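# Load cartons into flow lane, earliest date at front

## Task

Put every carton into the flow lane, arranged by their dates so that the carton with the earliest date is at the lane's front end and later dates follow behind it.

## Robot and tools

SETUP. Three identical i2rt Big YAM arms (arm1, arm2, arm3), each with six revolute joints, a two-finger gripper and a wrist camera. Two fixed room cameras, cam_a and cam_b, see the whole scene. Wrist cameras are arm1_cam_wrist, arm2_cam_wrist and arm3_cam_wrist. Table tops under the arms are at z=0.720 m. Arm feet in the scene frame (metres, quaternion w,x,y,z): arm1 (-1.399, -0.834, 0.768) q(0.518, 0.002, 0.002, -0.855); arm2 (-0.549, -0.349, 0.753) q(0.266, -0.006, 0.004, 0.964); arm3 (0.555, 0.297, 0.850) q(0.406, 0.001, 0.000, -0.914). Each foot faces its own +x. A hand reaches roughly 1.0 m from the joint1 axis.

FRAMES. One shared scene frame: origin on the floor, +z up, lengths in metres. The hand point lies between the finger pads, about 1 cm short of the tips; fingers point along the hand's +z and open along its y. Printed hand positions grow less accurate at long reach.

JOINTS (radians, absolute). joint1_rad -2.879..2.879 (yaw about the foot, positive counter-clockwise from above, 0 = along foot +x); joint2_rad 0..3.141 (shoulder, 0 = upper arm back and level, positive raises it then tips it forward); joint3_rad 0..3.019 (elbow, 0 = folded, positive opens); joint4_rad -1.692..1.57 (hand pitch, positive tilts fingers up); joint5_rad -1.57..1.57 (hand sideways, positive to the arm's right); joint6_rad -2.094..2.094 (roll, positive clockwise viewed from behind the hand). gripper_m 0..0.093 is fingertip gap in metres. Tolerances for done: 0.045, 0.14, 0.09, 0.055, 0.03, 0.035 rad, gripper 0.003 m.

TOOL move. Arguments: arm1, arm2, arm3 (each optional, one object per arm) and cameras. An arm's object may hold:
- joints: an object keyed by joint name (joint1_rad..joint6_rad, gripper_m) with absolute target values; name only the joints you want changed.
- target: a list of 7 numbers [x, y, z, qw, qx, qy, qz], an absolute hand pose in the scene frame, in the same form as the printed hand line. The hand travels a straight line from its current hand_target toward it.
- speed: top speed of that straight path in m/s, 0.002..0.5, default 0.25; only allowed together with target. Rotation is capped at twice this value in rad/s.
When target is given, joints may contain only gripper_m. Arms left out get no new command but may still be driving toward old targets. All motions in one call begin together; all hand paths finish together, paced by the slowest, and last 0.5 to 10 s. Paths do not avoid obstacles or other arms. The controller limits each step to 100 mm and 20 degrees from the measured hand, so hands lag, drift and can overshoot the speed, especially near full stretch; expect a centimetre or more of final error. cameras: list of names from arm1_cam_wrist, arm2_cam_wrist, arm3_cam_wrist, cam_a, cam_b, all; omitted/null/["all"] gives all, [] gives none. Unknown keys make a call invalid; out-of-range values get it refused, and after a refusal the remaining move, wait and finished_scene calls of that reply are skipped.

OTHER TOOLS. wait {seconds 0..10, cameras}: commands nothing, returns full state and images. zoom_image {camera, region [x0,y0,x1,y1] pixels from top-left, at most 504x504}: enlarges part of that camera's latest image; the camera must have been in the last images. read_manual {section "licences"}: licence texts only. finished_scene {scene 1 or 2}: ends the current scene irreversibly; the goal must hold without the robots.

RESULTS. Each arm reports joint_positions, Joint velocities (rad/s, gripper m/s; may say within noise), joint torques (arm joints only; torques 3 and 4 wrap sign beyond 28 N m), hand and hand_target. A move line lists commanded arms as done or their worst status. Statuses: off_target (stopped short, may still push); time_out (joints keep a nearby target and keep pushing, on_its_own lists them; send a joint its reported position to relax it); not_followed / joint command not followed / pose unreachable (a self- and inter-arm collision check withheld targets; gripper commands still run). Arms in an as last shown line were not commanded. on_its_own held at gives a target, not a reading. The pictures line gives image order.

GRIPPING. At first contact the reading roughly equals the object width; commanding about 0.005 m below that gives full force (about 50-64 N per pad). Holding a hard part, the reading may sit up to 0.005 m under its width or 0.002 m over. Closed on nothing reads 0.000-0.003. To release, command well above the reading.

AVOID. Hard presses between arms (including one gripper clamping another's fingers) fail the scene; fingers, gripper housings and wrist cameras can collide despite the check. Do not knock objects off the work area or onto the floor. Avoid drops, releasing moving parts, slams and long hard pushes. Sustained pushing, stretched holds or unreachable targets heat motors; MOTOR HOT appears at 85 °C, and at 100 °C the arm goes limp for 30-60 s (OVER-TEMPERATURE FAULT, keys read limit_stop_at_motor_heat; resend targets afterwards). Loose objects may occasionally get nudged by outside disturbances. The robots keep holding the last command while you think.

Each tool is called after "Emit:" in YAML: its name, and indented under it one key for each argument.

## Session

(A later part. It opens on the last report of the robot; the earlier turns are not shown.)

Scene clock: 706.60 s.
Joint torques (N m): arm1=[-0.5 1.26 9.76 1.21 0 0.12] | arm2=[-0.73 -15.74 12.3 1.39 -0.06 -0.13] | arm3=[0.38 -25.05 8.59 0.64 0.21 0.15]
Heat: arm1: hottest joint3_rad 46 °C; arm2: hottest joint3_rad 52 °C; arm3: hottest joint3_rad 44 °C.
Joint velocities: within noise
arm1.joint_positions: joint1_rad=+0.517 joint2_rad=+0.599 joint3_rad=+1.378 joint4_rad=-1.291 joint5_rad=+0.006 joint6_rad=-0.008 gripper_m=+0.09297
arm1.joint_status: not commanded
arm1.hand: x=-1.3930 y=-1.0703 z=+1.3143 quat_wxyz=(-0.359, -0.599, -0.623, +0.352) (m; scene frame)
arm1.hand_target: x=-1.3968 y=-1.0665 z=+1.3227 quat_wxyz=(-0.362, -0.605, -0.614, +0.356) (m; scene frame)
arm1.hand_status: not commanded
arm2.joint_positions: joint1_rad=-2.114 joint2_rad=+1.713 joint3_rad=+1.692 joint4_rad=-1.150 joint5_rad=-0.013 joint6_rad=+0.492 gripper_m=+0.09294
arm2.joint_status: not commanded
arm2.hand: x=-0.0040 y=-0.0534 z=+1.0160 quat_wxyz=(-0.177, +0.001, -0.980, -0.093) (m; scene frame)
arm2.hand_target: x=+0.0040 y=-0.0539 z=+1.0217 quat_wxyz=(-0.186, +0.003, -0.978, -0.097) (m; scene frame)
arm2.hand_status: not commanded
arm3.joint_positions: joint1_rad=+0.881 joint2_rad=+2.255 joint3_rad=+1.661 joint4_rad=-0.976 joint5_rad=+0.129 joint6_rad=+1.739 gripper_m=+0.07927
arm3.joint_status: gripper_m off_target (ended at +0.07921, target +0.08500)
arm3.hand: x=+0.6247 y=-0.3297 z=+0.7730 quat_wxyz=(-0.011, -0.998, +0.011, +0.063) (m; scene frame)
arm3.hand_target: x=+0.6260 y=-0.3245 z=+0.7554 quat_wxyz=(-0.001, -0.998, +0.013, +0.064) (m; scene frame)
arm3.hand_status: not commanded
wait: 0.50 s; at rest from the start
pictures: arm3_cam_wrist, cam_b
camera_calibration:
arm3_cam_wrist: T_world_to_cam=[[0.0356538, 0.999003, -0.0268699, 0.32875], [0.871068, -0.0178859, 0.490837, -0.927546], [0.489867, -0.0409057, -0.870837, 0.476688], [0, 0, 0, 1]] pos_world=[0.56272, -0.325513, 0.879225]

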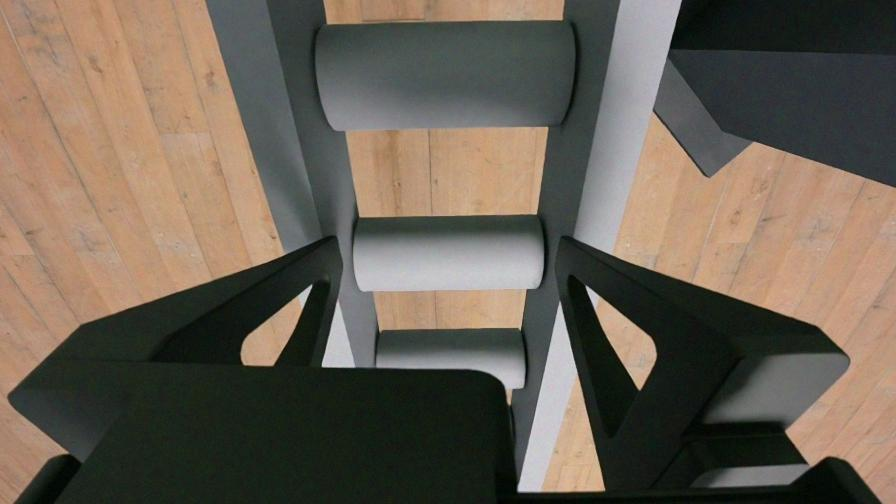

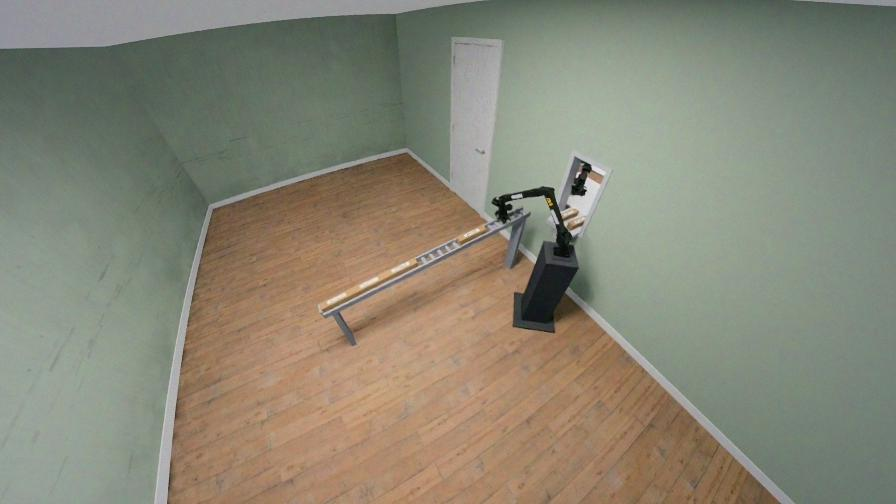

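Emit:
wait:
  seconds: 0.5
  cameras: ["cam_b"]

Emit:
zoom_image:
  camera: "cam_b"
  region: [310, 180, 560, 320]

Scene clock: 708.93 s.
Joint torques (N m): arm1=[-0.5 1.26 9.77 1.21 0 0.12] | arm2=[-0.73 -15.74 12.31 1.37 -0.06 -0.14] | arm3=[0.38 -25 8.58 0.62 0.22 0.13]
Heat: arm1: hottest joint3_rad 46 °C; arm2: hottest joint3_rad 52 °C; arm3: hottest joint3_rad 44 °C.
Joint velocities: within noise
arm1.joint_positions: joint1_rad=+0.517 joint2_rad=+0.599 joint3_rad=+1.378 joint4_rad=-1.291 joint5_rad=+0.006 joint6_rad=-0.008 gripper_m=+0.09297
arm1.joint_status: not commanded
arm1.hand: x=-1.3930 y=-1.0703 z=+1.3143 quat_wxyz=(-0.359, -0.599, -0.623, +0.352) (m; scene frame)
arm1.hand_target: x=-1.3968 y=-1.0665 z=+1.3227 quat_wxyz=(-0.362, -0.605, -0.614, +0.356) (m; scene frame)
arm1.hand_status: not commanded
arm2.joint_positions: joint1_rad=-2.114 joint2_rad=+1.713 joint3_rad=+1.692 joint4_rad=-1.150 joint5_rad=-0.013 joint6_rad=+0.492 gripper_m=+0.09294
arm2.joint_status: not commanded
arm2.hand: x=-0.0040 y=-0.0534 z=+1.0160 quat_wxyz=(-0.177, +0.001, -0.980, -0.093) (m; scene frame)
arm2.hand_target: x=+0.0040 y=-0.0539 z=+1.0217 quat_wxyz=(-0.186, +0.003, -0.978, -0.097) (m; scene frame)
arm2.hand_status: not commanded
arm3.joint_positions: joint1_rad=+0.881 joint2_rad=+2.255 joint3_rad=+1.661 joint4_rad=-0.976 joint5_rad=+0.129 joint6_rad=+1.739 gripper_m=+0.07927
arm3.joint_status: gripper_m off_target (ended at +0.07921, target +0.08500)
arm3.hand: x=+0.6247 y=-0.3297 z=+0.7730 quat_wxyz=(-0.011, -0.998, +0.011, +0.063) (m; scene frame)
arm3.hand_target: x=+0.6260 y=-0.3245 z=+0.7554 quat_wxyz=(-0.001, -0.998, +0.013, +0.064) (m; scene frame)
arm3.hand_status: not commanded
wait: 0.50 s; at rest from the start
pictures: cam_b

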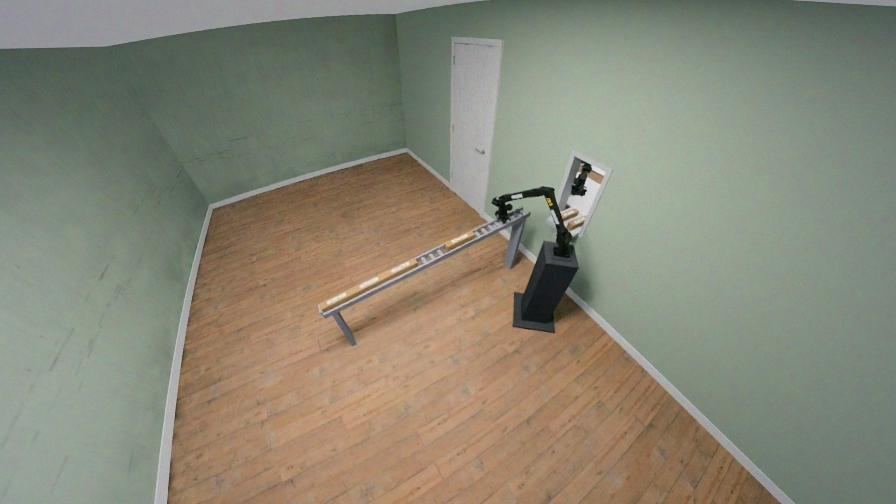

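Scaled by 2.016 from the camera's 896x504 image, which has a finer 1280x720 frame.

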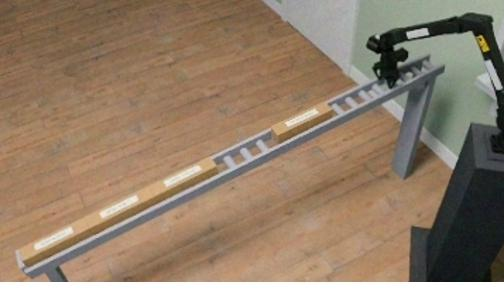

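Emit:
move:
  arm2: {"joints": {"joint1_rad": -0.6, "joint2_rad": 0.8, "joint3_rad": 1.2, "joint4_rad": -1.2, "joint5_rad": 0.0, "joint6_rad": 0.0}}
  arm3: {"target": [0.625, -0.328, 0.90, -0.0008, -0.9978, 0.0131, 0.0645], "speed": 0.3}
  cameras: ["cam_b"]

Emit:
move:
  arm3: {"joints": {"joint1_rad": -0.251, "joint2_rad": 1.489, "joint3_rad": 1.06, "joint4_rad": -1.116, "joint5_rad": 0.0, "joint6_rad": 0.585, "gripper_m": 0.093}}
  cameras: ["arm3_cam_wrist", "cam_b"]

Scene clock: 719.83 s.
Joint torques (N m): arm1=[-0.5 1.26 9.76 1.18 0 0.12] | arm2=[0.56 -1.79 9.76 1.28 0.02 -0.11] | arm3=[0.32 -24.23 12.74 -0.05 0.23 0.15]
Heat: arm1: hottest joint3_rad 46 °C; arm2: hottest joint3_rad 53 °C; arm3: hottest joint3_rad 44 °C.
move: arm2 done; arm3 done
Joint velocities: within noise
arm1: as last shown
arm2.joint_positions: joint1_rad=-0.609 joint2_rad=+0.799 joint3_rad=+1.212 joint4_rad=-1.190 joint5_rad=-0.001 joint6_rad=+0.010 gripper_m=+0.09297
arm2.joint_status: all done
arm2.hand: x=-0.6882 y=-0.0416 z=+1.1782 quat_wxyz=(-0.206, +0.775, -0.506, -0.319) (m; scene frame)
arm2.hand_target: x=-0.6901 y=-0.0444 z=+1.1700 quat_wxyz=(-0.200, +0.783, -0.501, -0.310) (m; scene frame)
arm2.hand_status: not commanded
arm3.joint_positions: joint1_rad=+0.881 joint2_rad=+2.079 joint3_rad=+1.737 joint4_rad=-1.241 joint5_rad=+0.129 joint6_rad=+1.739 gripper_m=+0.08494
arm3.joint_status: not commanded
arm3.on_its_own: gripper_m moved +0.00566 to your old target +0.08500
arm3.hand: x=+0.6233 y=-0.3216 z=+0.9061 quat_wxyz=(-0.004, -0.998, +0.010, +0.063) (m; scene frame)
arm3.hand_target: x=+0.6251 y=-0.3278 z=+0.9001 quat_wxyz=(-0.001, -0.998, +0.013, +0.064) (m; scene frame)
arm3.hand_status: done (0.009 m and 0.5 deg from the pose sent, 0.127 m and 1.2 deg at the start; pose on its path clipped on 3 of 57 steps)
pictures: cam_b

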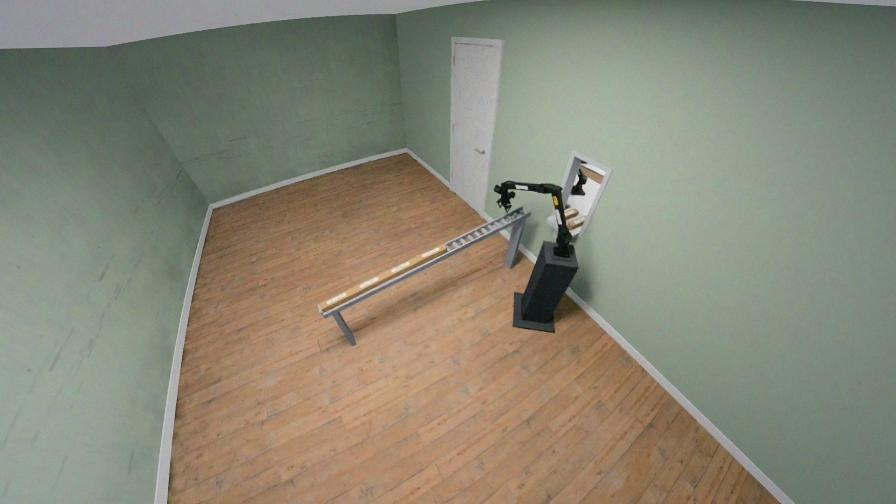

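Scene clock: 721.53 s.
Joint torques (N m): arm1=[-0.67 1.26 9.77 1.21 0 0.13] | arm2=[0.56 -1.2 9.74 1.26 0.02 -0.11] | arm3=[-0.26 -14.74 10.19 0.46 -0.01 -0.04]
Heat: arm1: hottest joint3_rad 46 °C; arm2: hottest joint3_rad 52 °C; arm3: hottest joint3_rad 43 °C.
move: arm3 done
Joint velocities: within noise
arm1, arm2: as last shown
arm2.hand: x=-0.6884 y=-0.0417 z=+1.1782 quat_wxyz=(-0.206, +0.775, -0.506, -0.319) (m; scene frame)
arm2.hand_target: x=-0.6902 y=-0.0444 z=+1.1700 quat_wxyz=(-0.200, +0.783, -0.501, -0.310) (m; scene frame)
arm3.joint_positions: joint1_rad=-0.247 joint2_rad=+1.483 joint3_rad=+1.059 joint4_rad=-1.118 joint5_rad=+0.002 joint6_rad=+0.594 gripper_m=+0.09291
arm3.joint_status: all done
arm3.hand: x=+0.2118 y=+0.0693 z=+0.9602 quat_wxyz=(-0.007, -1.000, +0.002, +0.011) (m; scene frame)
arm3.hand_target: x=+0.2105 y=+0.0701 z=+0.9581 quat_wxyz=(-0.007, -1.000, +0.000, +0.010) (m; scene frame)
arm3.hand_status: not commanded
pictures: arm3_cam_wrist, cam_b
camera_calibration:
arm3_cam_wrist: T_world_to_cam=[[0.0197644, 0.999664, -0.0167418, -0.0565037], [0.816494, -0.00647433, 0.577318, -0.724991], [0.577016, -0.0250799, -0.816348, 0.786405], [0, 0, 0, 1]] pos_world=[0.139299, 0.0715139, 1.05958]

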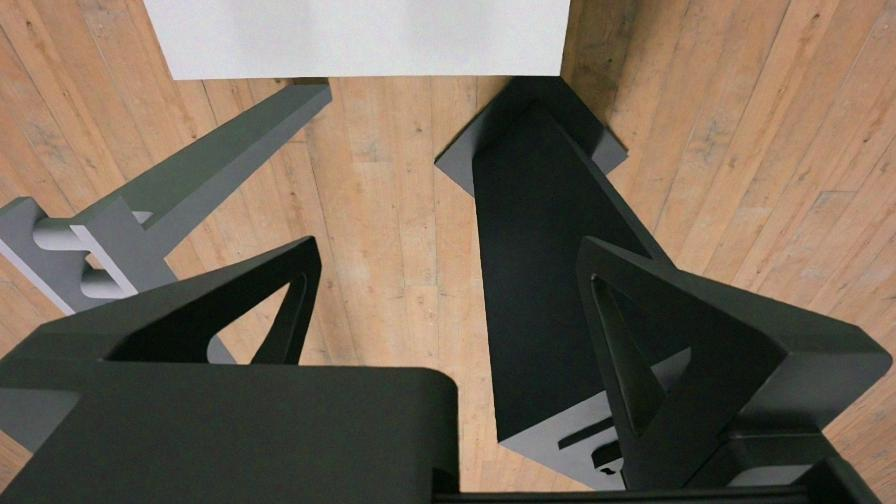

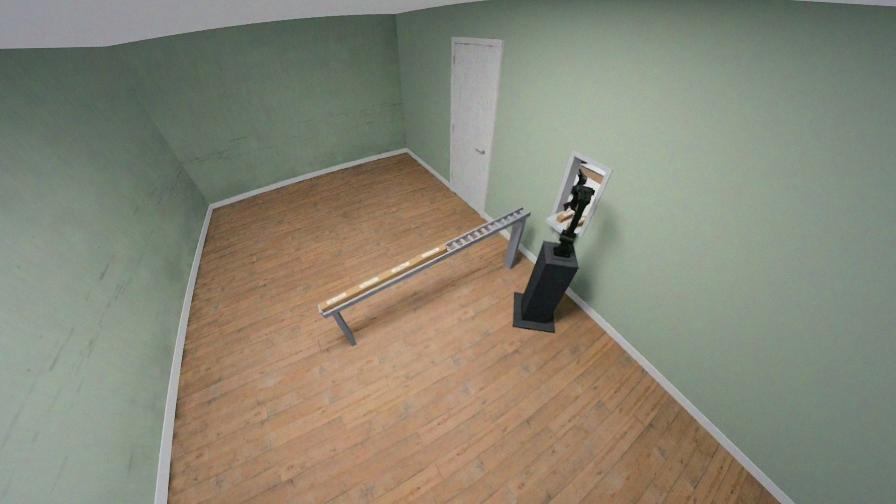

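Emit:
move:
  arm3: {"target": [-0.02, 0.075, 0.885, 0, -1, 0, 0], "speed": 0.3}
  cameras: ["arm3_cam_wrist"]

Scene clock: 725.63 s.
Joint torques (N m): arm1=[-0.56 1.14 9.76 1.18 0 0.13] | arm2=[0.56 -1.26 9.74 1.28 0.02 -0.11] | arm3=[0.03 -22.95 14.19 -0.01 0.16 -0.02]
Heat: arm1: hottest joint3_rad 46 °C; arm2: hottest joint3_rad 52 °C; arm3: hottest joint3_rad 44 °C.
move: arm3 off_target
Joint velocities: within noise
arm1, arm2: as last shown
arm3.joint_positions: joint1_rad=-0.464 joint2_rad=+2.041 joint3_rad=+1.626 joint4_rad=-1.160 joint5_rad=-0.002 joint6_rad=+0.379 gripper_m=+0.09291
arm3.joint_status: not commanded
arm3.hand: x=-0.0067 y=+0.0782 z=+0.8867 quat_wxyz=(+0.000, -1.000, +0.003, -0.003) (m; scene frame)
arm3.hand_target: x=-0.0196 y=+0.0752 z=+0.8852 quat_wxyz=(+0.000, -1.000, +0.000, +0.001) (m; scene frame)
arm3.hand_status: off_target (0.014 m and 0.5 deg from the pose sent, 0.244 m and 1.6 deg at the start)
pictures: arm3_cam_wrist
camera_calibration:
arm3_cam_wrist: T_world_to_cam=[[0.0218422, 0.999757, -0.00295091, -0.0744926], [0.799123, -0.015685, 0.600963, -0.524394], [0.600771, -0.0154845, -0.799271, 0.836906], [0, 0, 0, 1]] pos_world=[-0.0821066, 0.0792084, 0.983836]

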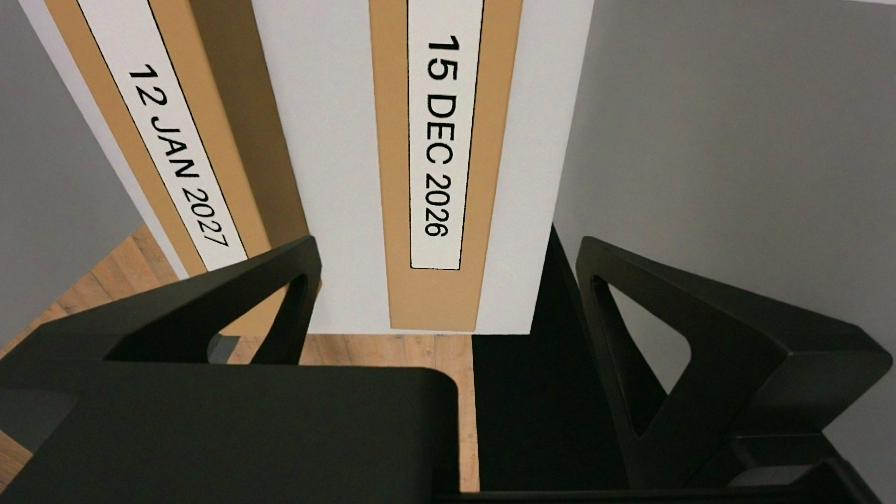

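Emit:
move:
  arm3: {"target": [-0.010, 0.073, 0.783, 0, -0.9997, 0.0244, 0], "speed": 0.2}
  cameras: ["arm3_cam_wrist"]

Scene clock: 738.60 s.
Joint torques (N m): arm1=[-0.56 1.26 9.76 1.2 0.01 0.13] | arm2=[0.56 -1.26 9.76 1.26 0.02 -0.11] | arm3=[0.62 -24.82 9.81 0.72 0.14 0.15]
Heat: arm1: hottest joint3_rad 46 °C; arm2: hottest joint3_rad 52 °C; arm3: hottest joint3_rad 44 °C.
move: arm3 done
Joint velocities: within noise
arm1, arm2: as last shown
arm3.joint_positions: joint1_rad=-0.464 joint2_rad=+2.168 joint3_rad=+1.558 joint4_rad=-0.961 joint5_rad=-0.002 joint6_rad=+0.420 gripper_m=+0.09291
arm3.joint_status: not commanded
arm3.hand: x=-0.0080 y=+0.0777 z=+0.7897 quat_wxyz=(-0.001, -1.000, +0.023, -0.001) (m; scene frame)
arm3.hand_target: x=-0.0099 y=+0.0731 z=+0.7831 quat_wxyz=(+0.000, -1.000, +0.024, +0.000) (m; scene frame)
arm3.hand_status: done (0.008 m and 0.2 deg from the pose sent, 0.104 m and 2.5 deg at the start)
pictures: arm3_cam_wrist
camera_calibration:
arm3_cam_wrist: T_world_to_cam=[[0.0626567, 0.998027, -0.0041023, -0.0728466], [0.800229, -0.0477817, 0.597788, -0.46006], [0.596413, -0.0407382, -0.801643, 0.764068], [0, 0, 0, 1]] pos_world=[-0.082982, 0.0818471, 0.88723]

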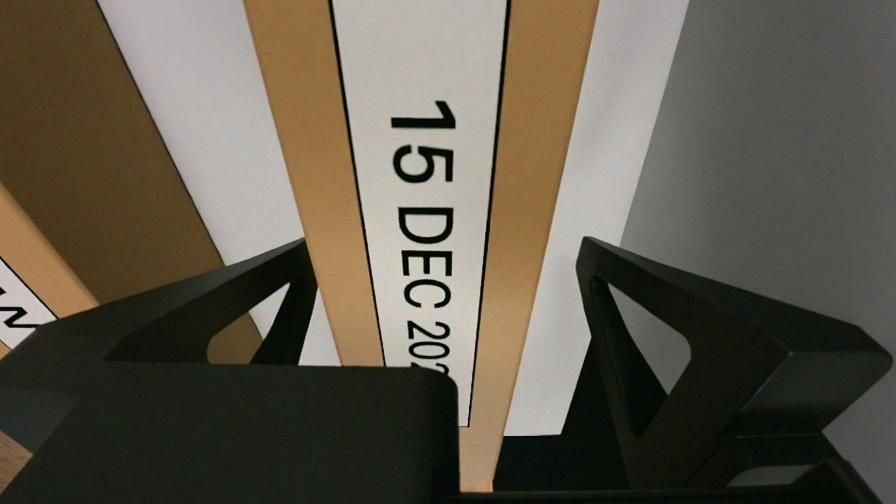

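Emit:
move:
  arm3: {"joints": {"gripper_m": 0.053}}
  cameras: []

Emit:
move:
  arm3: {"target": [0.22, 0.02, 0.96, 0, -0.9999, 0.0131, 0], "speed": 0.35}
  cameras: ["arm3_cam_wrist"]

Scene clock: 741.60 s.
Joint torques (N m): arm1=[-0.56 1.26 9.76 1.21 0 0.12] | arm2=[0.62 -1.2 9.73 1.28 0.02 -0.11] | arm3=[0.79 -24.88 9.84 0.65 0.18 0.14]
Heat: arm1: hottest joint3_rad 46 °C; arm2: hottest joint3_rad 51 °C; arm3: hottest joint3_rad 44 °C.
move: arm3 off_target
Joint velocities: within noise
arm1, arm2: as last shown
arm3.joint_positions: joint1_rad=-0.463 joint2_rad=+2.168 joint3_rad=+1.558 joint4_rad=-0.960 joint5_rad=-0.002 joint6_rad=+0.420 gripper_m=+0.05836
arm3.joint_status: gripper_m off_target (ended at +0.05838, target +0.05300)
arm3.hand: x=-0.0080 y=+0.0771 z=+0.7897 quat_wxyz=(-0.001, -1.000, +0.023, -0.001) (m; scene frame)
arm3.hand_target: x=-0.0099 y=+0.0731 z=+0.7831 quat_wxyz=(+0.000, -1.000, +0.024, +0.000) (m; scene frame)
arm3.hand_status: not commanded
pictures: none
No camera images: "cameras" was empty.

Scene clock: 743.50 s.
Joint torques (N m): arm1=[-0.56 1.2 9.76 1.21 0 0.12] | arm2=[0.56 -1.2 9.74 1.26 0.02 -0.11] | arm3=[0.67 -17.85 10.37 0.05 0.2 0.15]
Heat: arm1: hottest joint3_rad 46 °C; arm2: hottest joint3_rad 51 °C; arm3: hottest joint3_rad 44 °C.
move: arm3 done
Joint velocities: within noise
arm1, arm2: as last shown
arm3.joint_positions: joint1_rad=-0.147 joint2_rad=+1.568 joint3_rad=+1.137 joint4_rad=-1.146 joint5_rad=-0.002 joint6_rad=+0.712 gripper_m=+0.05836
arm3.joint_status: not commanded
arm3.hand: x=+0.2191 y=+0.0215 z=+0.9534 quat_wxyz=(+0.001, -1.000, +0.011, -0.004) (m; scene frame)
arm3.hand_target: x=+0.2200 y=+0.0199 z=+0.9599 quat_wxyz=(+0.000, -1.000, +0.013, +0.000) (m; scene frame)
arm3.hand_status: done (0.007 m and 0.5 deg from the pose sent, 0.290 m and 1.2 deg at the start)
pictures: arm3_cam_wrist
camera_calibration:
arm3_cam_wrist: T_world_to_cam=[[0.0386079, 0.999254, 0.000121855, -0.0291373], [0.79771, -0.0308943, 0.602249, -0.746516], [0.601804, -0.0231544, -0.798308, 0.752778], [0, 0, 0, 1]] pos_world=[0.143603, 0.0234826, 1.05054]

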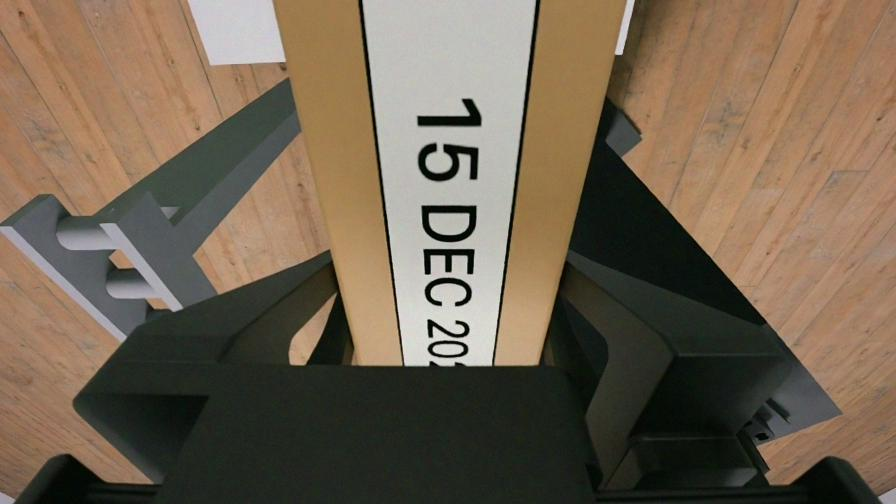

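Emit:
move:
  arm3: {"joints": {"joint1_rad": 0.866, "joint2_rad": 2.13, "joint3_rad": 1.785, "joint4_rad": -1.19, "joint5_rad": 0.127, "joint6_rad": 1.742}}
  cameras: ["arm3_cam_wrist"]

Emit:
move:
  arm3: {"target": [0.626, -0.328, 0.775, -0.0008, -0.9978, 0.0131, 0.0645], "speed": 0.15}
  cameras: ["arm3_cam_wrist"]

Scene clock: 751.37 s.
Joint torques (N m): arm1=[-0.56 1.26 9.77 1.2 0 0.12] | arm2=[0.62 -1.2 9.74 1.26 0.02 -0.12] | arm3=[0.44 -27.75 14.87 -0.05 0.3 0.13]
Heat: arm1: hottest joint3_rad 46 °C; arm2: hottest joint3_rad 51 °C; arm3: hottest joint3_rad 44 °C.
move: arm3 done
Joint velocities: within noise
arm1, arm2: as last shown
arm3.joint_positions: joint1_rad=+0.863 joint2_rad=+2.137 joint3_rad=+1.731 joint4_rad=-1.183 joint5_rad=+0.124 joint6_rad=+1.734 gripper_m=+0.05836
arm3.joint_status: all done
arm3.hand: x=+0.6133 y=-0.3289 z=+0.8685 quat_wxyz=(+0.000, -0.998, +0.017, +0.062) (m; scene frame)
arm3.hand_target: x=+0.6174 y=-0.3483 z=+0.8922 quat_wxyz=(-0.027, -0.998, +0.021, +0.059) (m; scene frame)
arm3.hand_status: not commanded
pictures: arm3_cam_wrist
camera_calibration:
arm3_cam_wrist: T_world_to_cam=[[0.0487271, 0.998791, -0.00651321, 0.305127], [0.869626, -0.0392163, 0.492151, -0.971818], [0.4913, -0.0296451, -0.870486, 0.567926], [0, 0, 0, 1]] pos_world=[0.551228, -0.326033, 0.97464]

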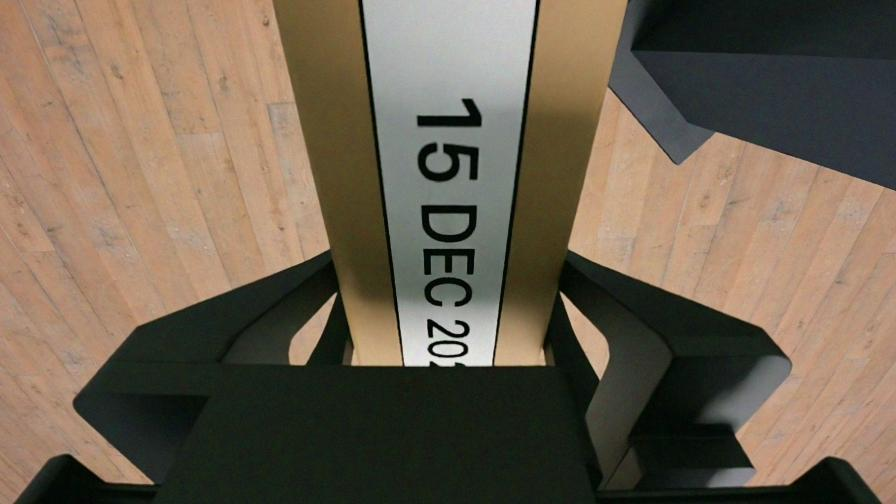

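Scene clock: 752.87 s.
Joint torques (N m): arm1=[-0.56 1.2 9.74 1.21 0 0.12] | arm2=[0.56 -1.2 9.73 1.26 0.02 -0.12] | arm3=[0.91 -25.64 9.73 0.46 0.45 0.14]
Heat: arm1: hottest joint3_rad 46 °C; arm2: hottest joint3_rad 51 °C; arm3: hottest joint3_rad 45 °C.
move: arm3 done
Joint velocities: within noise
arm1.joint_positions: joint1_rad=+0.517 joint2_rad=+0.599 joint3_rad=+1.378 joint4_rad=-1.291 joint5_rad=+0.006 joint6_rad=-0.008 gripper_m=+0.09297
arm1.joint_status: not commanded
arm1.hand: x=-1.3930 y=-1.0703 z=+1.3143 quat_wxyz=(-0.359, -0.599, -0.623, +0.352) (m; scene frame)
arm1.hand_target: x=-1.3968 y=-1.0665 z=+1.3227 quat_wxyz=(-0.362, -0.605, -0.614, +0.356) (m; scene frame)
arm1.hand_status: not commanded
arm2: as last shown
arm3.joint_positions: joint1_rad=+0.877 joint2_rad=+2.241 joint3_rad=+1.668 joint4_rad=-1.012 joint5_rad=+0.122 joint6_rad=+1.741 gripper_m=+0.05836
arm3.joint_status: not commanded
arm3.hand: x=+0.6225 y=-0.3270 z=+0.7838 quat_wxyz=(-0.003, -0.998, +0.013, +0.060) (m; scene frame)
arm3.hand_target: x=+0.6259 y=-0.3279 z=+0.7752 quat_wxyz=(-0.001, -0.998, +0.013, +0.064) (m; scene frame)
arm3.hand_status: done (0.010 m and 0.5 deg from the pose sent, 0.094 m and 0.5 deg at the start)
pictures: arm3_cam_wrist
camera_calibration:
arm3_cam_wrist: T_world_to_cam=[[0.0415135, 0.999077, -0.011078, 0.310427], [0.868659, -0.0306117, 0.494464, -0.936423], [0.493669, -0.03015, -0.869127, 0.487011], [0, 0, 0, 1]] pos_world=[0.560123, -0.324122, 0.889741]

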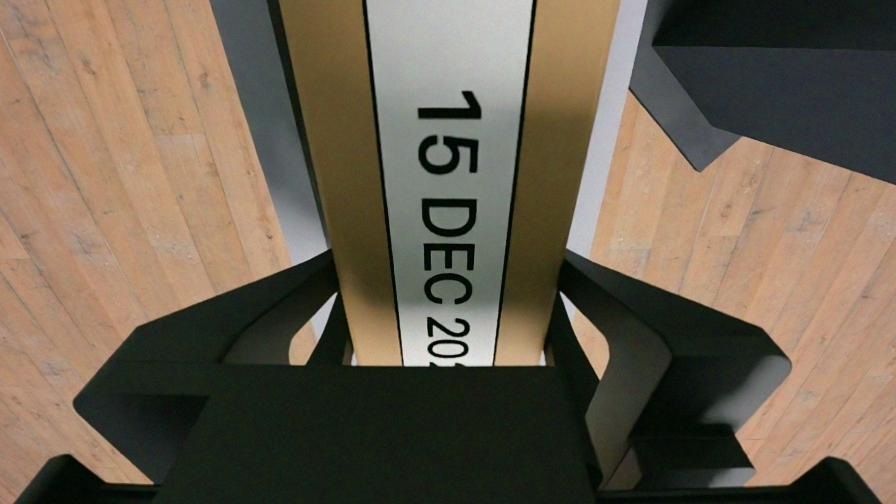

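Emit:
move:
  arm3: {"target": [0.628, -0.333, 0.767, -0.0008, -0.9978, 0.0131, 0.0645], "speed": 0.1}
  cameras: ["arm3_cam_wrist"]

Scene clock: 764.33 s.
Joint torques (N m): arm1=[-0.56 1.26 9.77 1.21 0 0.12] | arm2=[0.56 -1.26 9.73 1.26 0.02 -0.11] | arm3=[0.85 -23.82 11.45 0.5 0.45 0.14]
Heat: arm1: hottest joint3_rad 46 °C; arm2: hottest joint3_rad 51 °C; arm3: hottest joint3_rad 44 °C.
move: arm3 off_target
Joint velocities: within noise
arm1: as last shown
arm2.joint_positions: joint1_rad=-0.609 joint2_rad=+0.799 joint3_rad=+1.212 joint4_rad=-1.190 joint5_rad=-0.001 joint6_rad=+0.010 gripper_m=+0.09297
arm2.joint_status: not commanded
arm2.hand: x=-0.6884 y=-0.0417 z=+1.1782 quat_wxyz=(-0.206, +0.775, -0.506, -0.319) (m; scene frame)
arm2.hand_target: x=-0.6902 y=-0.0444 z=+1.1700 quat_wxyz=(-0.200, +0.783, -0.501, -0.310) (m; scene frame)
arm2.hand_status: not commanded
arm3.joint_positions: joint1_rad=+0.877 joint2_rad=+2.242 joint3_rad=+1.668 joint4_rad=-1.010 joint5_rad=+0.122 joint6_rad=+1.741 gripper_m=+0.05836
arm3.joint_status: not commanded
arm3.hand: x=+0.6228 y=-0.3271 z=+0.7831 quat_wxyz=(-0.003, -0.998, +0.013, +0.060) (m; scene frame)
arm3.hand_target: x=+0.6280 y=-0.3323 z=+0.7674 quat_wxyz=(-0.001, -0.998, +0.013, +0.064) (m; scene frame)
arm3.hand_status: off_target (0.018 m and 0.5 deg from the pose sent, 0.019 m and 0.5 deg at the start)
pictures: arm3_cam_wrist
camera_calibration:
arm3_cam_wrist: T_world_to_cam=[[0.0415347, 0.999071, -0.0115192, 0.310785], [0.868593, -0.0304077, 0.494593, -0.936349], [0.493783, -0.0305482, -0.869049, 0.485991], [0, 0, 0, 1]] pos_world=[0.560423, -0.324122, 0.889041]

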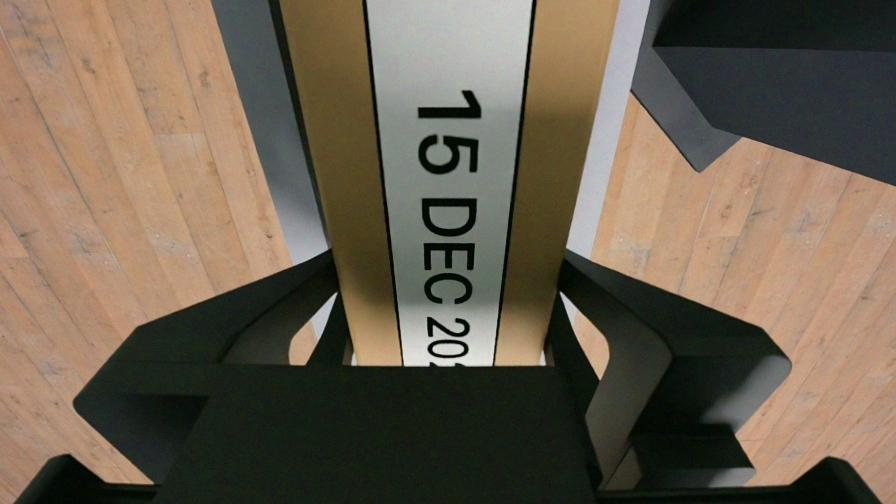

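Emit:
move:
  arm3: {"target": [0.630, -0.339, 0.757, -0.0008, -0.9978, 0.0131, 0.0645], "speed": 0.1}
  cameras: ["arm3_cam_wrist", "cam_b"]

Emit:
zoom_image:
  camera: "cam_b"
  region: [460, 180, 560, 250]

Scene clock: 769.93 s.
Joint torques (N m): arm1=[-0.56 1.2 9.77 1.21 0 0.12] | arm2=[0.56 -1.2 9.73 1.25 0.02 -0.11] | arm3=[0.38 -22.3 12.4 0.64 0.5 0.16]
Heat: arm1: hottest joint3_rad 46 °C; arm2: hottest joint3_rad 51 °C; arm3: hottest joint3_rad 45 °C.
move: arm3 off_target
Joint velocities: within noise
arm1, arm2: as last shown
arm3.joint_positions: joint1_rad=+0.884 joint2_rad=+2.250 joint3_rad=+1.679 joint4_rad=-1.009 joint5_rad=+0.121 joint6_rad=+1.741 gripper_m=+0.05836
arm3.joint_status: not commanded
arm3.hand: x=+0.6278 y=-0.3301 z=+0.7812 quat_wxyz=(-0.005, -0.998, +0.010, +0.060) (m; scene frame)
arm3.hand_target: x=+0.6299 y=-0.3374 z=+0.7575 quat_wxyz=(-0.001, -0.998, +0.013, +0.064) (m; scene frame)
arm3.hand_status: off_target (0.026 m and 0.8 deg from the pose sent, 0.030 m and 0.5 deg at the start)
pictures: arm3_cam_wrist, cam_b
camera_calibration:
arm3_cam_wrist: T_world_to_cam=[[0.0346715, 0.999291, -0.0147065, 0.320429], [0.86801, -0.0228167, 0.496023, -0.938124], [0.495335, -0.0299632, -0.868185, 0.480425], [0, 0, 0, 1]] pos_world=[0.565219, -0.327211, 0.887142]

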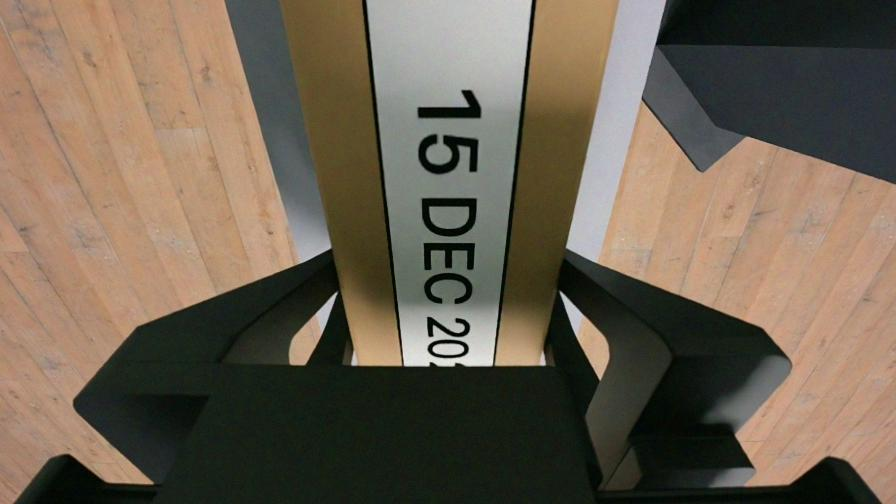

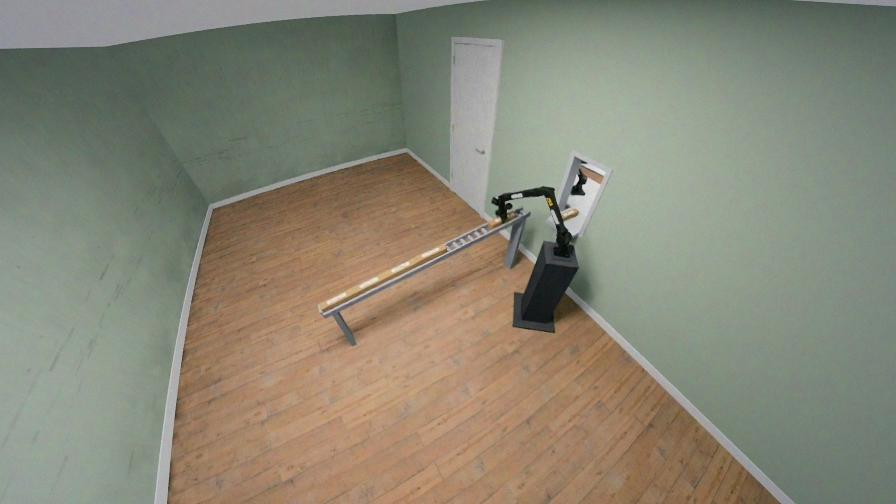

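Scaled by 5.040 from the camera's 896x504 image, which has a finer 1280x720 frame.

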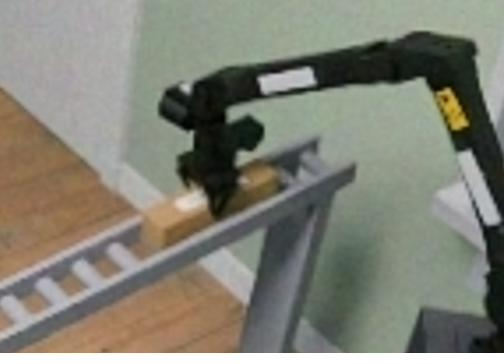

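Emit:
move:
  arm3: {"joints": {"gripper_m": 0.078}}
  cameras: ["arm3_cam_wrist"]

Emit:
move:
  arm3: {"target": [0.625, -0.333, 0.90, -0.0008, -0.9978, 0.0131, 0.0645], "speed": 0.3}
  cameras: ["arm3_cam_wrist", "cam_b"]

Scene clock: 773.80 s.
Joint torques (N m): arm1=[-0.56 1.26 9.77 1.22 0 0.13] | arm2=[0.62 -1.26 9.74 1.28 0.02 -0.11] | arm3=[0.38 -24.47 11.86 0.4 0.22 0.16]
Heat: arm1: hottest joint3_rad 46 °C; arm2: hottest joint3_rad 51 °C; arm3: hottest joint3_rad 45 °C.
move: arm3 done
Joint velocities: within noise
arm1, arm2: as last shown
arm3.joint_positions: joint1_rad=+0.884 joint2_rad=+2.273 joint3_rad=+1.684 joint4_rad=-1.002 joint5_rad=+0.129 joint6_rad=+1.742 gripper_m=+0.07707
arm3.joint_status: all done
arm3.hand: x=+0.6263 y=-0.3294 z=+0.7691 quat_wxyz=(+0.000, -0.998, +0.010, +0.064) (m; scene frame)
arm3.hand_target: x=+0.6299 y=-0.3375 z=+0.7575 quat_wxyz=(-0.001, -0.998, +0.013, +0.064) (m; scene frame)
arm3.hand_status: not commanded
pictures: arm3_cam_wrist
camera_calibration:
arm3_cam_wrist: T_world_to_cam=[[0.0352304, 0.999364, -0.00544375, 0.312272], [0.87271, -0.0281103, 0.487429, -0.928942], [0.486966, -0.0219231, -0.873146, 0.482324], [0, 0, 0, 1]] pos_world=[0.56482, -0.327613, 0.875633]

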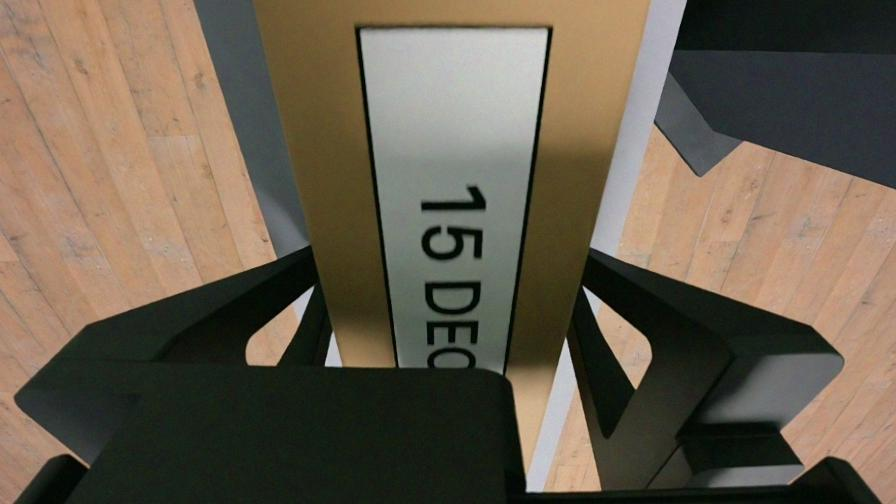

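Scene clock: 775.17 s.
Joint torques (N m): arm1=[-0.56 1.26 9.76 1.21 0.01 0.13] | arm2=[0.56 -1.2 9.73 1.26 0.02 -0.11] | arm3=[-0.03 -23.88 12.72 -0.05 0.22 0.14]
Heat: arm1: hottest joint3_rad 46 °C; arm2: hottest joint3_rad 51 °C; arm3: hottest joint3_rad 45 °C.
move: arm3 done
Joint velocities: within noise
arm1, arm2: as last shown
arm3.joint_positions: joint1_rad=+0.884 joint2_rad=+2.091 joint3_rad=+1.760 joint4_rad=-1.250 joint5_rad=+0.129 joint6_rad=+1.738 gripper_m=+0.07794
arm3.joint_status: not commanded
arm3.hand: x=+0.6256 y=-0.3266 z=+0.9068 quat_wxyz=(-0.005, -0.998, +0.008, +0.064) (m; scene frame)
arm3.hand_target: x=+0.6251 y=-0.3327 z=+0.9000 quat_wxyz=(-0.001, -0.998, +0.013, +0.064) (m; scene frame)
arm3.hand_status: done (0.009 m and 0.7 deg from the pose sent, 0.131 m and 0.4 deg at the start; pose on its path clipped on 4 of 41 steps)
pictures: arm3_cam_wrist, cam_b
camera_calibration:
arm3_cam_wrist: T_world_to_cam=[[0.0314509, 0.999381, -0.0157632, 0.321942], [0.871986, -0.0197267, 0.489133, -0.993722], [0.488519, -0.029129, -0.872067, 0.598684], [0, 0, 0, 1]] pos_world=[0.563918, -0.323907, 1.01323]

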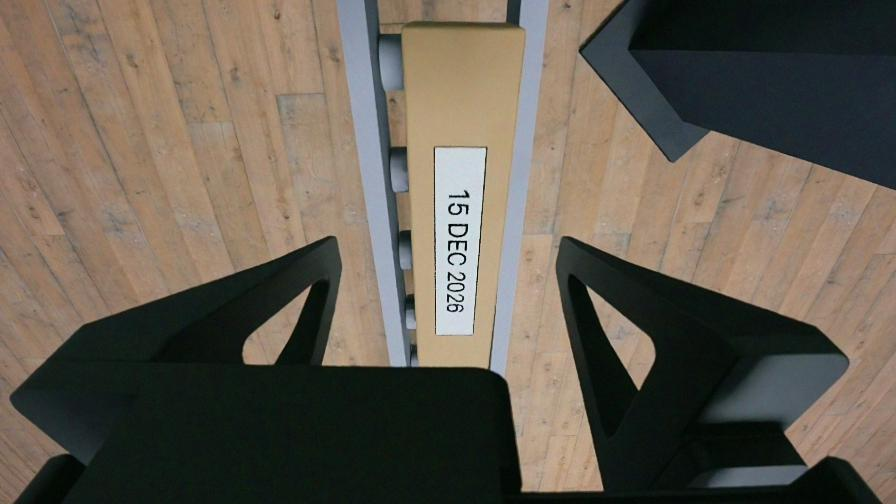

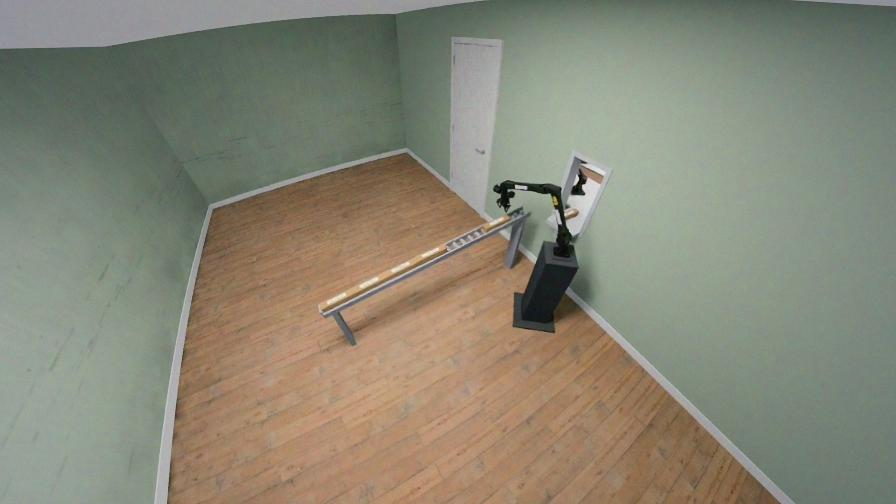

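Emit:
move:
  arm3: {"joints": {"joint1_rad": -0.022, "joint2_rad": 1.702, "joint3_rad": 1.30, "joint4_rad": -1.164, "joint5_rad": 0.0, "joint6_rad": 0.814, "gripper_m": 0.093}}
  cameras: []

Emit:
move:
  arm3: {"target": [-0.018, -0.058, 0.86, 0, -1, 0, 0], "speed": 0.35}
  cameras: ["arm3_cam_wrist", "cam_b"]

Scene clock: 804.13 s.
Joint torques (N m): arm1=[-0.5 1.26 9.76 1.21 0.01 0.12] | arm2=[0.56 -1.14 9.74 1.25 0.02 -0.11] | arm3=[-0.5 -18.55 10.15 0.57 0 -0.01]
Heat: arm1: hottest joint3_rad 46 °C; arm2: hottest joint3_rad 50 °C; arm3: hottest joint3_rad 46 °C.
move: arm3 done
Joint velocities: within noise
arm1, arm2: as last shown
arm3.joint_positions: joint1_rad=-0.015 joint2_rad=+1.689 joint3_rad=+1.301 joint4_rad=-1.168 joint5_rad=+0.003 joint6_rad=+0.822 gripper_m=+0.09291
arm3.joint_status: all done
arm3.hand: x=+0.2193 y=-0.0615 z=+0.9575 quat_wxyz=(-0.004, -1.000, +0.000, +0.005) (m; scene frame)
arm3.hand_target: x=+0.2166 y=-0.0596 z=+0.9511 quat_wxyz=(-0.002, -1.000, +0.000, +0.001) (m; scene frame)
arm3.hand_status: not commanded
pictures: none
No camera images: "cameras" was empty.

Scene clock: 805.97 s.
Joint torques (N m): arm1=[-0.56 1.26 9.76 1.21 0 0.13] | arm2=[0.62 -1.26 9.73 1.26 0.02 -0.11] | arm3=[0.03 -25.64 14.48 0.05 0.03 -0.03]
Heat: arm1: hottest joint3_rad 46 °C; arm2: hottest joint3_rad 50 °C; arm3: hottest joint3_rad 46 °C.
move: arm3 off_target
Joint velocities: within noise
arm1, arm2: as last shown
arm3.joint_positions: joint1_rad=-0.280 joint2_rad=+2.215 joint3_rad=+1.866 joint4_rad=-1.223 joint5_rad=+0.002 joint6_rad=+0.565 gripper_m=+0.09291
arm3.joint_status: not commanded
arm3.hand: x=-0.0081 y=-0.0515 z=+0.8646 quat_wxyz=(+0.002, -1.000, +0.004, -0.001) (m; scene frame)
arm3.hand_target: x=-0.0175 y=-0.0578 z=+0.8600 quat_wxyz=(+0.000, -1.000, +0.000, +0.001) (m; scene frame)
arm3.hand_status: off_target (0.013 m and 0.5 deg from the pose sent, 0.257 m and 0.7 deg at the start)
pictures: arm3_cam_wrist, cam_b
camera_calibration:
arm3_cam_wrist: T_world_to_cam=[[0.0241001, 0.999709, 0.000461918, 0.0522394], [0.801649, -0.0196015, 0.597473, -0.509221], [0.597309, -0.0140289, -0.801889, 0.820451], [0, 0, 0, 1]] pos_world=[-0.0831042, -0.0506958, 0.962132]

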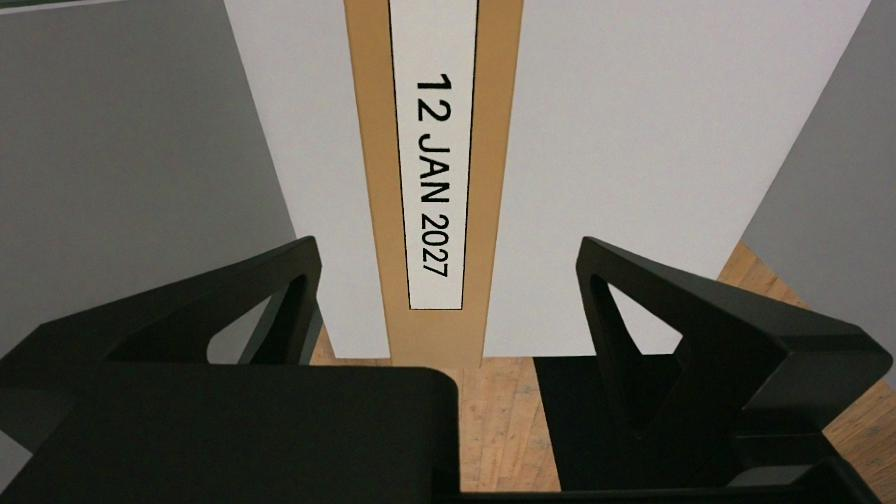

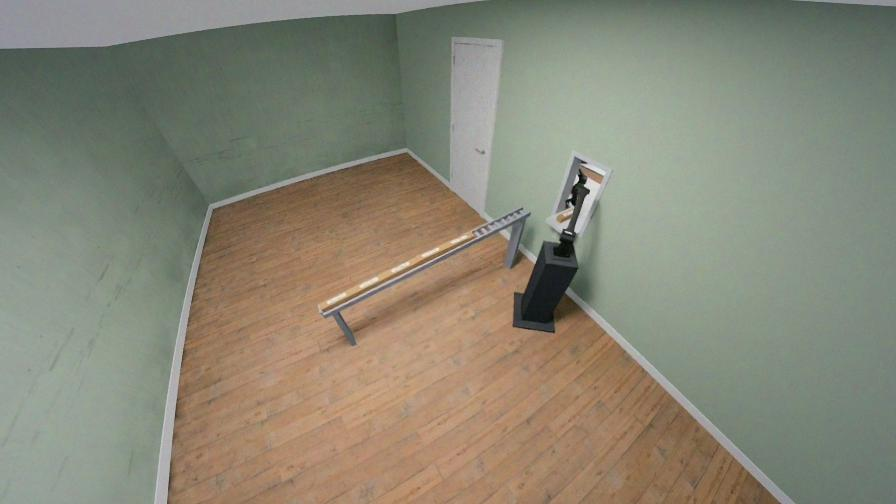

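Emit:
move:
  arm3: {"target": [0.004, -0.062, 0.782, 0, -1, 0.0074, 0], "speed": 0.2}
  cameras: ["arm3_cam_wrist"]

Scene clock: 818.13 s.
Joint torques (N m): arm1=[-0.62 1.2 9.77 1.22 0.01 0.12] | arm2=[0.56 -1.2 9.74 1.26 0.02 -0.11] | arm3=[0.73 -27.05 10.26 0.68 0.03 0.13]
Heat: arm1: hottest joint3_rad 46 °C; arm2: hottest joint3_rad 50 °C; arm3: hottest joint3_rad 48 °C.
move: arm3 off_target
Joint velocities: within noise
arm1, arm2: as last shown
arm3.joint_positions: joint1_rad=-0.266 joint2_rad=+2.280 joint3_rad=+1.776 joint4_rad=-1.062 joint5_rad=+0.002 joint6_rad=+0.585 gripper_m=+0.09291
arm3.joint_status: not commanded
arm3.hand: x=+0.0023 y=-0.0558 z=+0.7922 quat_wxyz=(+0.000, -1.000, +0.008, +0.002) (m; scene frame)
arm3.hand_target: x=+0.0043 y=-0.0618 z=+0.7820 quat_wxyz=(+0.000, -1.000, +0.007, +0.000) (m; scene frame)
arm3.hand_status: off_target (0.012 m and 0.2 deg from the pose sent, 0.084 m and 0.4 deg at the start)
pictures: arm3_cam_wrist
camera_calibration:
arm3_cam_wrist: T_world_to_cam=[[0.0309462, 0.999515, -0.00337841, 0.0592177], [0.804989, -0.0229196, 0.592846, -0.470963], [0.592482, -0.0210659, -0.805309, 0.758482], [0, 0, 0, 1]] pos_world=[-0.0720988, -0.0540052, 0.890221]

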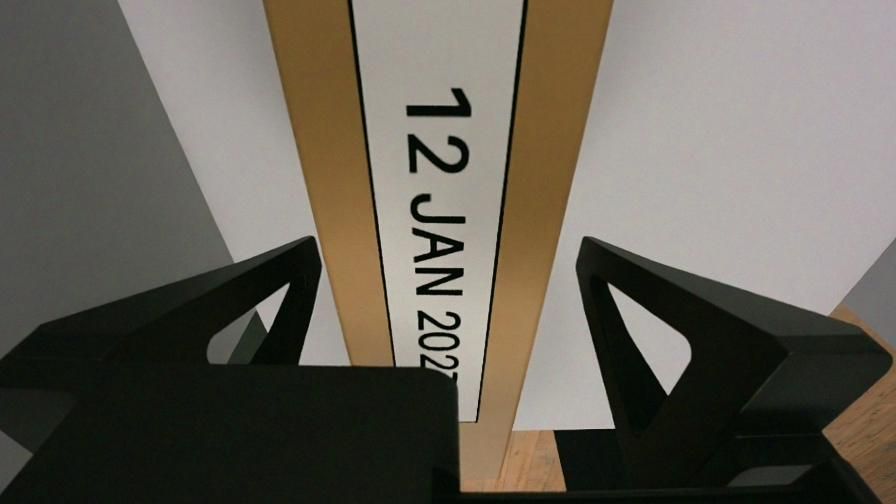

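Emit:
move:
  arm3: {"joints": {"gripper_m": 0.053}}
  cameras: []

Emit:
move:
  arm3: {"target": [0.22, -0.06, 0.95, 0, -1, 0, 0], "speed": 0.4}
  cameras: ["arm3_cam_wrist"]

Scene clock: 821.10 s.
Joint torques (N m): arm1=[-0.56 1.26 9.76 1.22 0 0.12] | arm2=[0.56 -1.2 9.73 1.28 0.02 -0.11] | arm3=[0.79 -26.93 10.24 0.64 0.08 0.14]
Heat: arm1: hottest joint3_rad 46 °C; arm2: hottest joint3_rad 50 °C; arm3: hottest joint3_rad 48 °C.
move: arm3 off_target
Joint velocities: within noise
arm1.joint_positions: joint1_rad=+0.517 joint2_rad=+0.599 joint3_rad=+1.378 joint4_rad=-1.291 joint5_rad=+0.006 joint6_rad=-0.008 gripper_m=+0.09297
arm1.joint_status: not commanded
arm1.hand: x=-1.3930 y=-1.0703 z=+1.3143 quat_wxyz=(-0.359, -0.599, -0.623, +0.352) (m; scene frame)
arm1.hand_target: x=-1.3968 y=-1.0665 z=+1.3227 quat_wxyz=(-0.362, -0.605, -0.614, +0.356) (m; scene frame)
arm1.hand_status: not commanded
arm2: as last shown
arm3.joint_positions: joint1_rad=-0.265 joint2_rad=+2.280 joint3_rad=+1.776 joint4_rad=-1.060 joint5_rad=+0.001 joint6_rad=+0.586 gripper_m=+0.05827
arm3.joint_status: gripper_m off_target (ended at +0.05829, target +0.05300)
arm3.hand: x=+0.0024 y=-0.0565 z=+0.7922 quat_wxyz=(-0.001, -1.000, +0.008, +0.002) (m; scene frame)
arm3.hand_target: x=+0.0043 y=-0.0619 z=+0.7820 quat_wxyz=(+0.000, -1.000, +0.007, +0.000) (m; scene frame)
arm3.hand_status: not commanded
pictures: none
No camera images: "cameras" was empty.

Scene clock: 822.83 s.
Joint torques (N m): arm1=[-0.56 1.32 9.77 1.22 0 0.12] | arm2=[0.62 -1.32 9.74 1.28 0.02 -0.11] | arm3=[0.5 -19.49 10.54 0.05 0.22 0.14]
Heat: arm1: hottest joint3_rad 46 °C; arm2: hottest joint3_rad 50 °C; arm3: hottest joint3_rad 47 °C.
move: arm3 done
Joint velocities: within noise
arm1: as last shown
arm2.joint_positions: joint1_rad=-0.609 joint2_rad=+0.799 joint3_rad=+1.212 joint4_rad=-1.190 joint5_rad=-0.001 joint6_rad=+0.010 gripper_m=+0.09297
arm2.joint_status: not commanded
arm2.hand: x=-0.6884 y=-0.0417 z=+1.1782 quat_wxyz=(-0.206, +0.775, -0.506, -0.319) (m; scene frame)
arm2.hand_target: x=-0.6902 y=-0.0444 z=+1.1700 quat_wxyz=(-0.200, +0.783, -0.501, -0.310) (m; scene frame)
arm2.hand_status: not commanded
arm3.joint_positions: joint1_rad=-0.020 joint2_rad=+1.702 joint3_rad=+1.288 joint4_rad=-1.156 joint5_rad=-0.002 joint6_rad=+0.811 gripper_m=+0.05827
arm3.joint_status: not commanded
arm3.hand: x=+0.2197 y=-0.0587 z=+0.9469 quat_wxyz=(-0.001, -1.000, -0.003, -0.001) (m; scene frame)
arm3.hand_target: x=+0.2200 y=-0.0599 z=+0.9500 quat_wxyz=(+0.000, -1.000, +0.000, +0.000) (m; scene frame)
arm3.hand_status: done (0.003 m and 0.4 deg from the pose sent, 0.269 m and 0.9 deg at the start; pose on its path clipped on 8 of 52 steps)
pictures: arm3_cam_wrist
camera_calibration:
arm3_cam_wrist: T_world_to_cam=[[0.0103933, 0.999937, -0.00431406, 0.0613731], [0.801539, -0.00575158, 0.597915, -0.740648], [0.597852, -0.00967221, -0.801548, 0.750074], [0, 0, 0, 1]] pos_world=[0.144587, -0.0583742, 1.04433]

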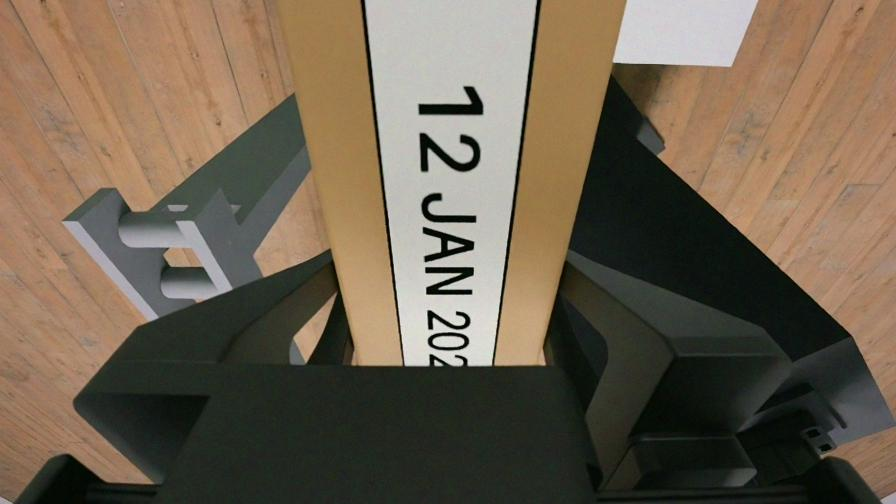

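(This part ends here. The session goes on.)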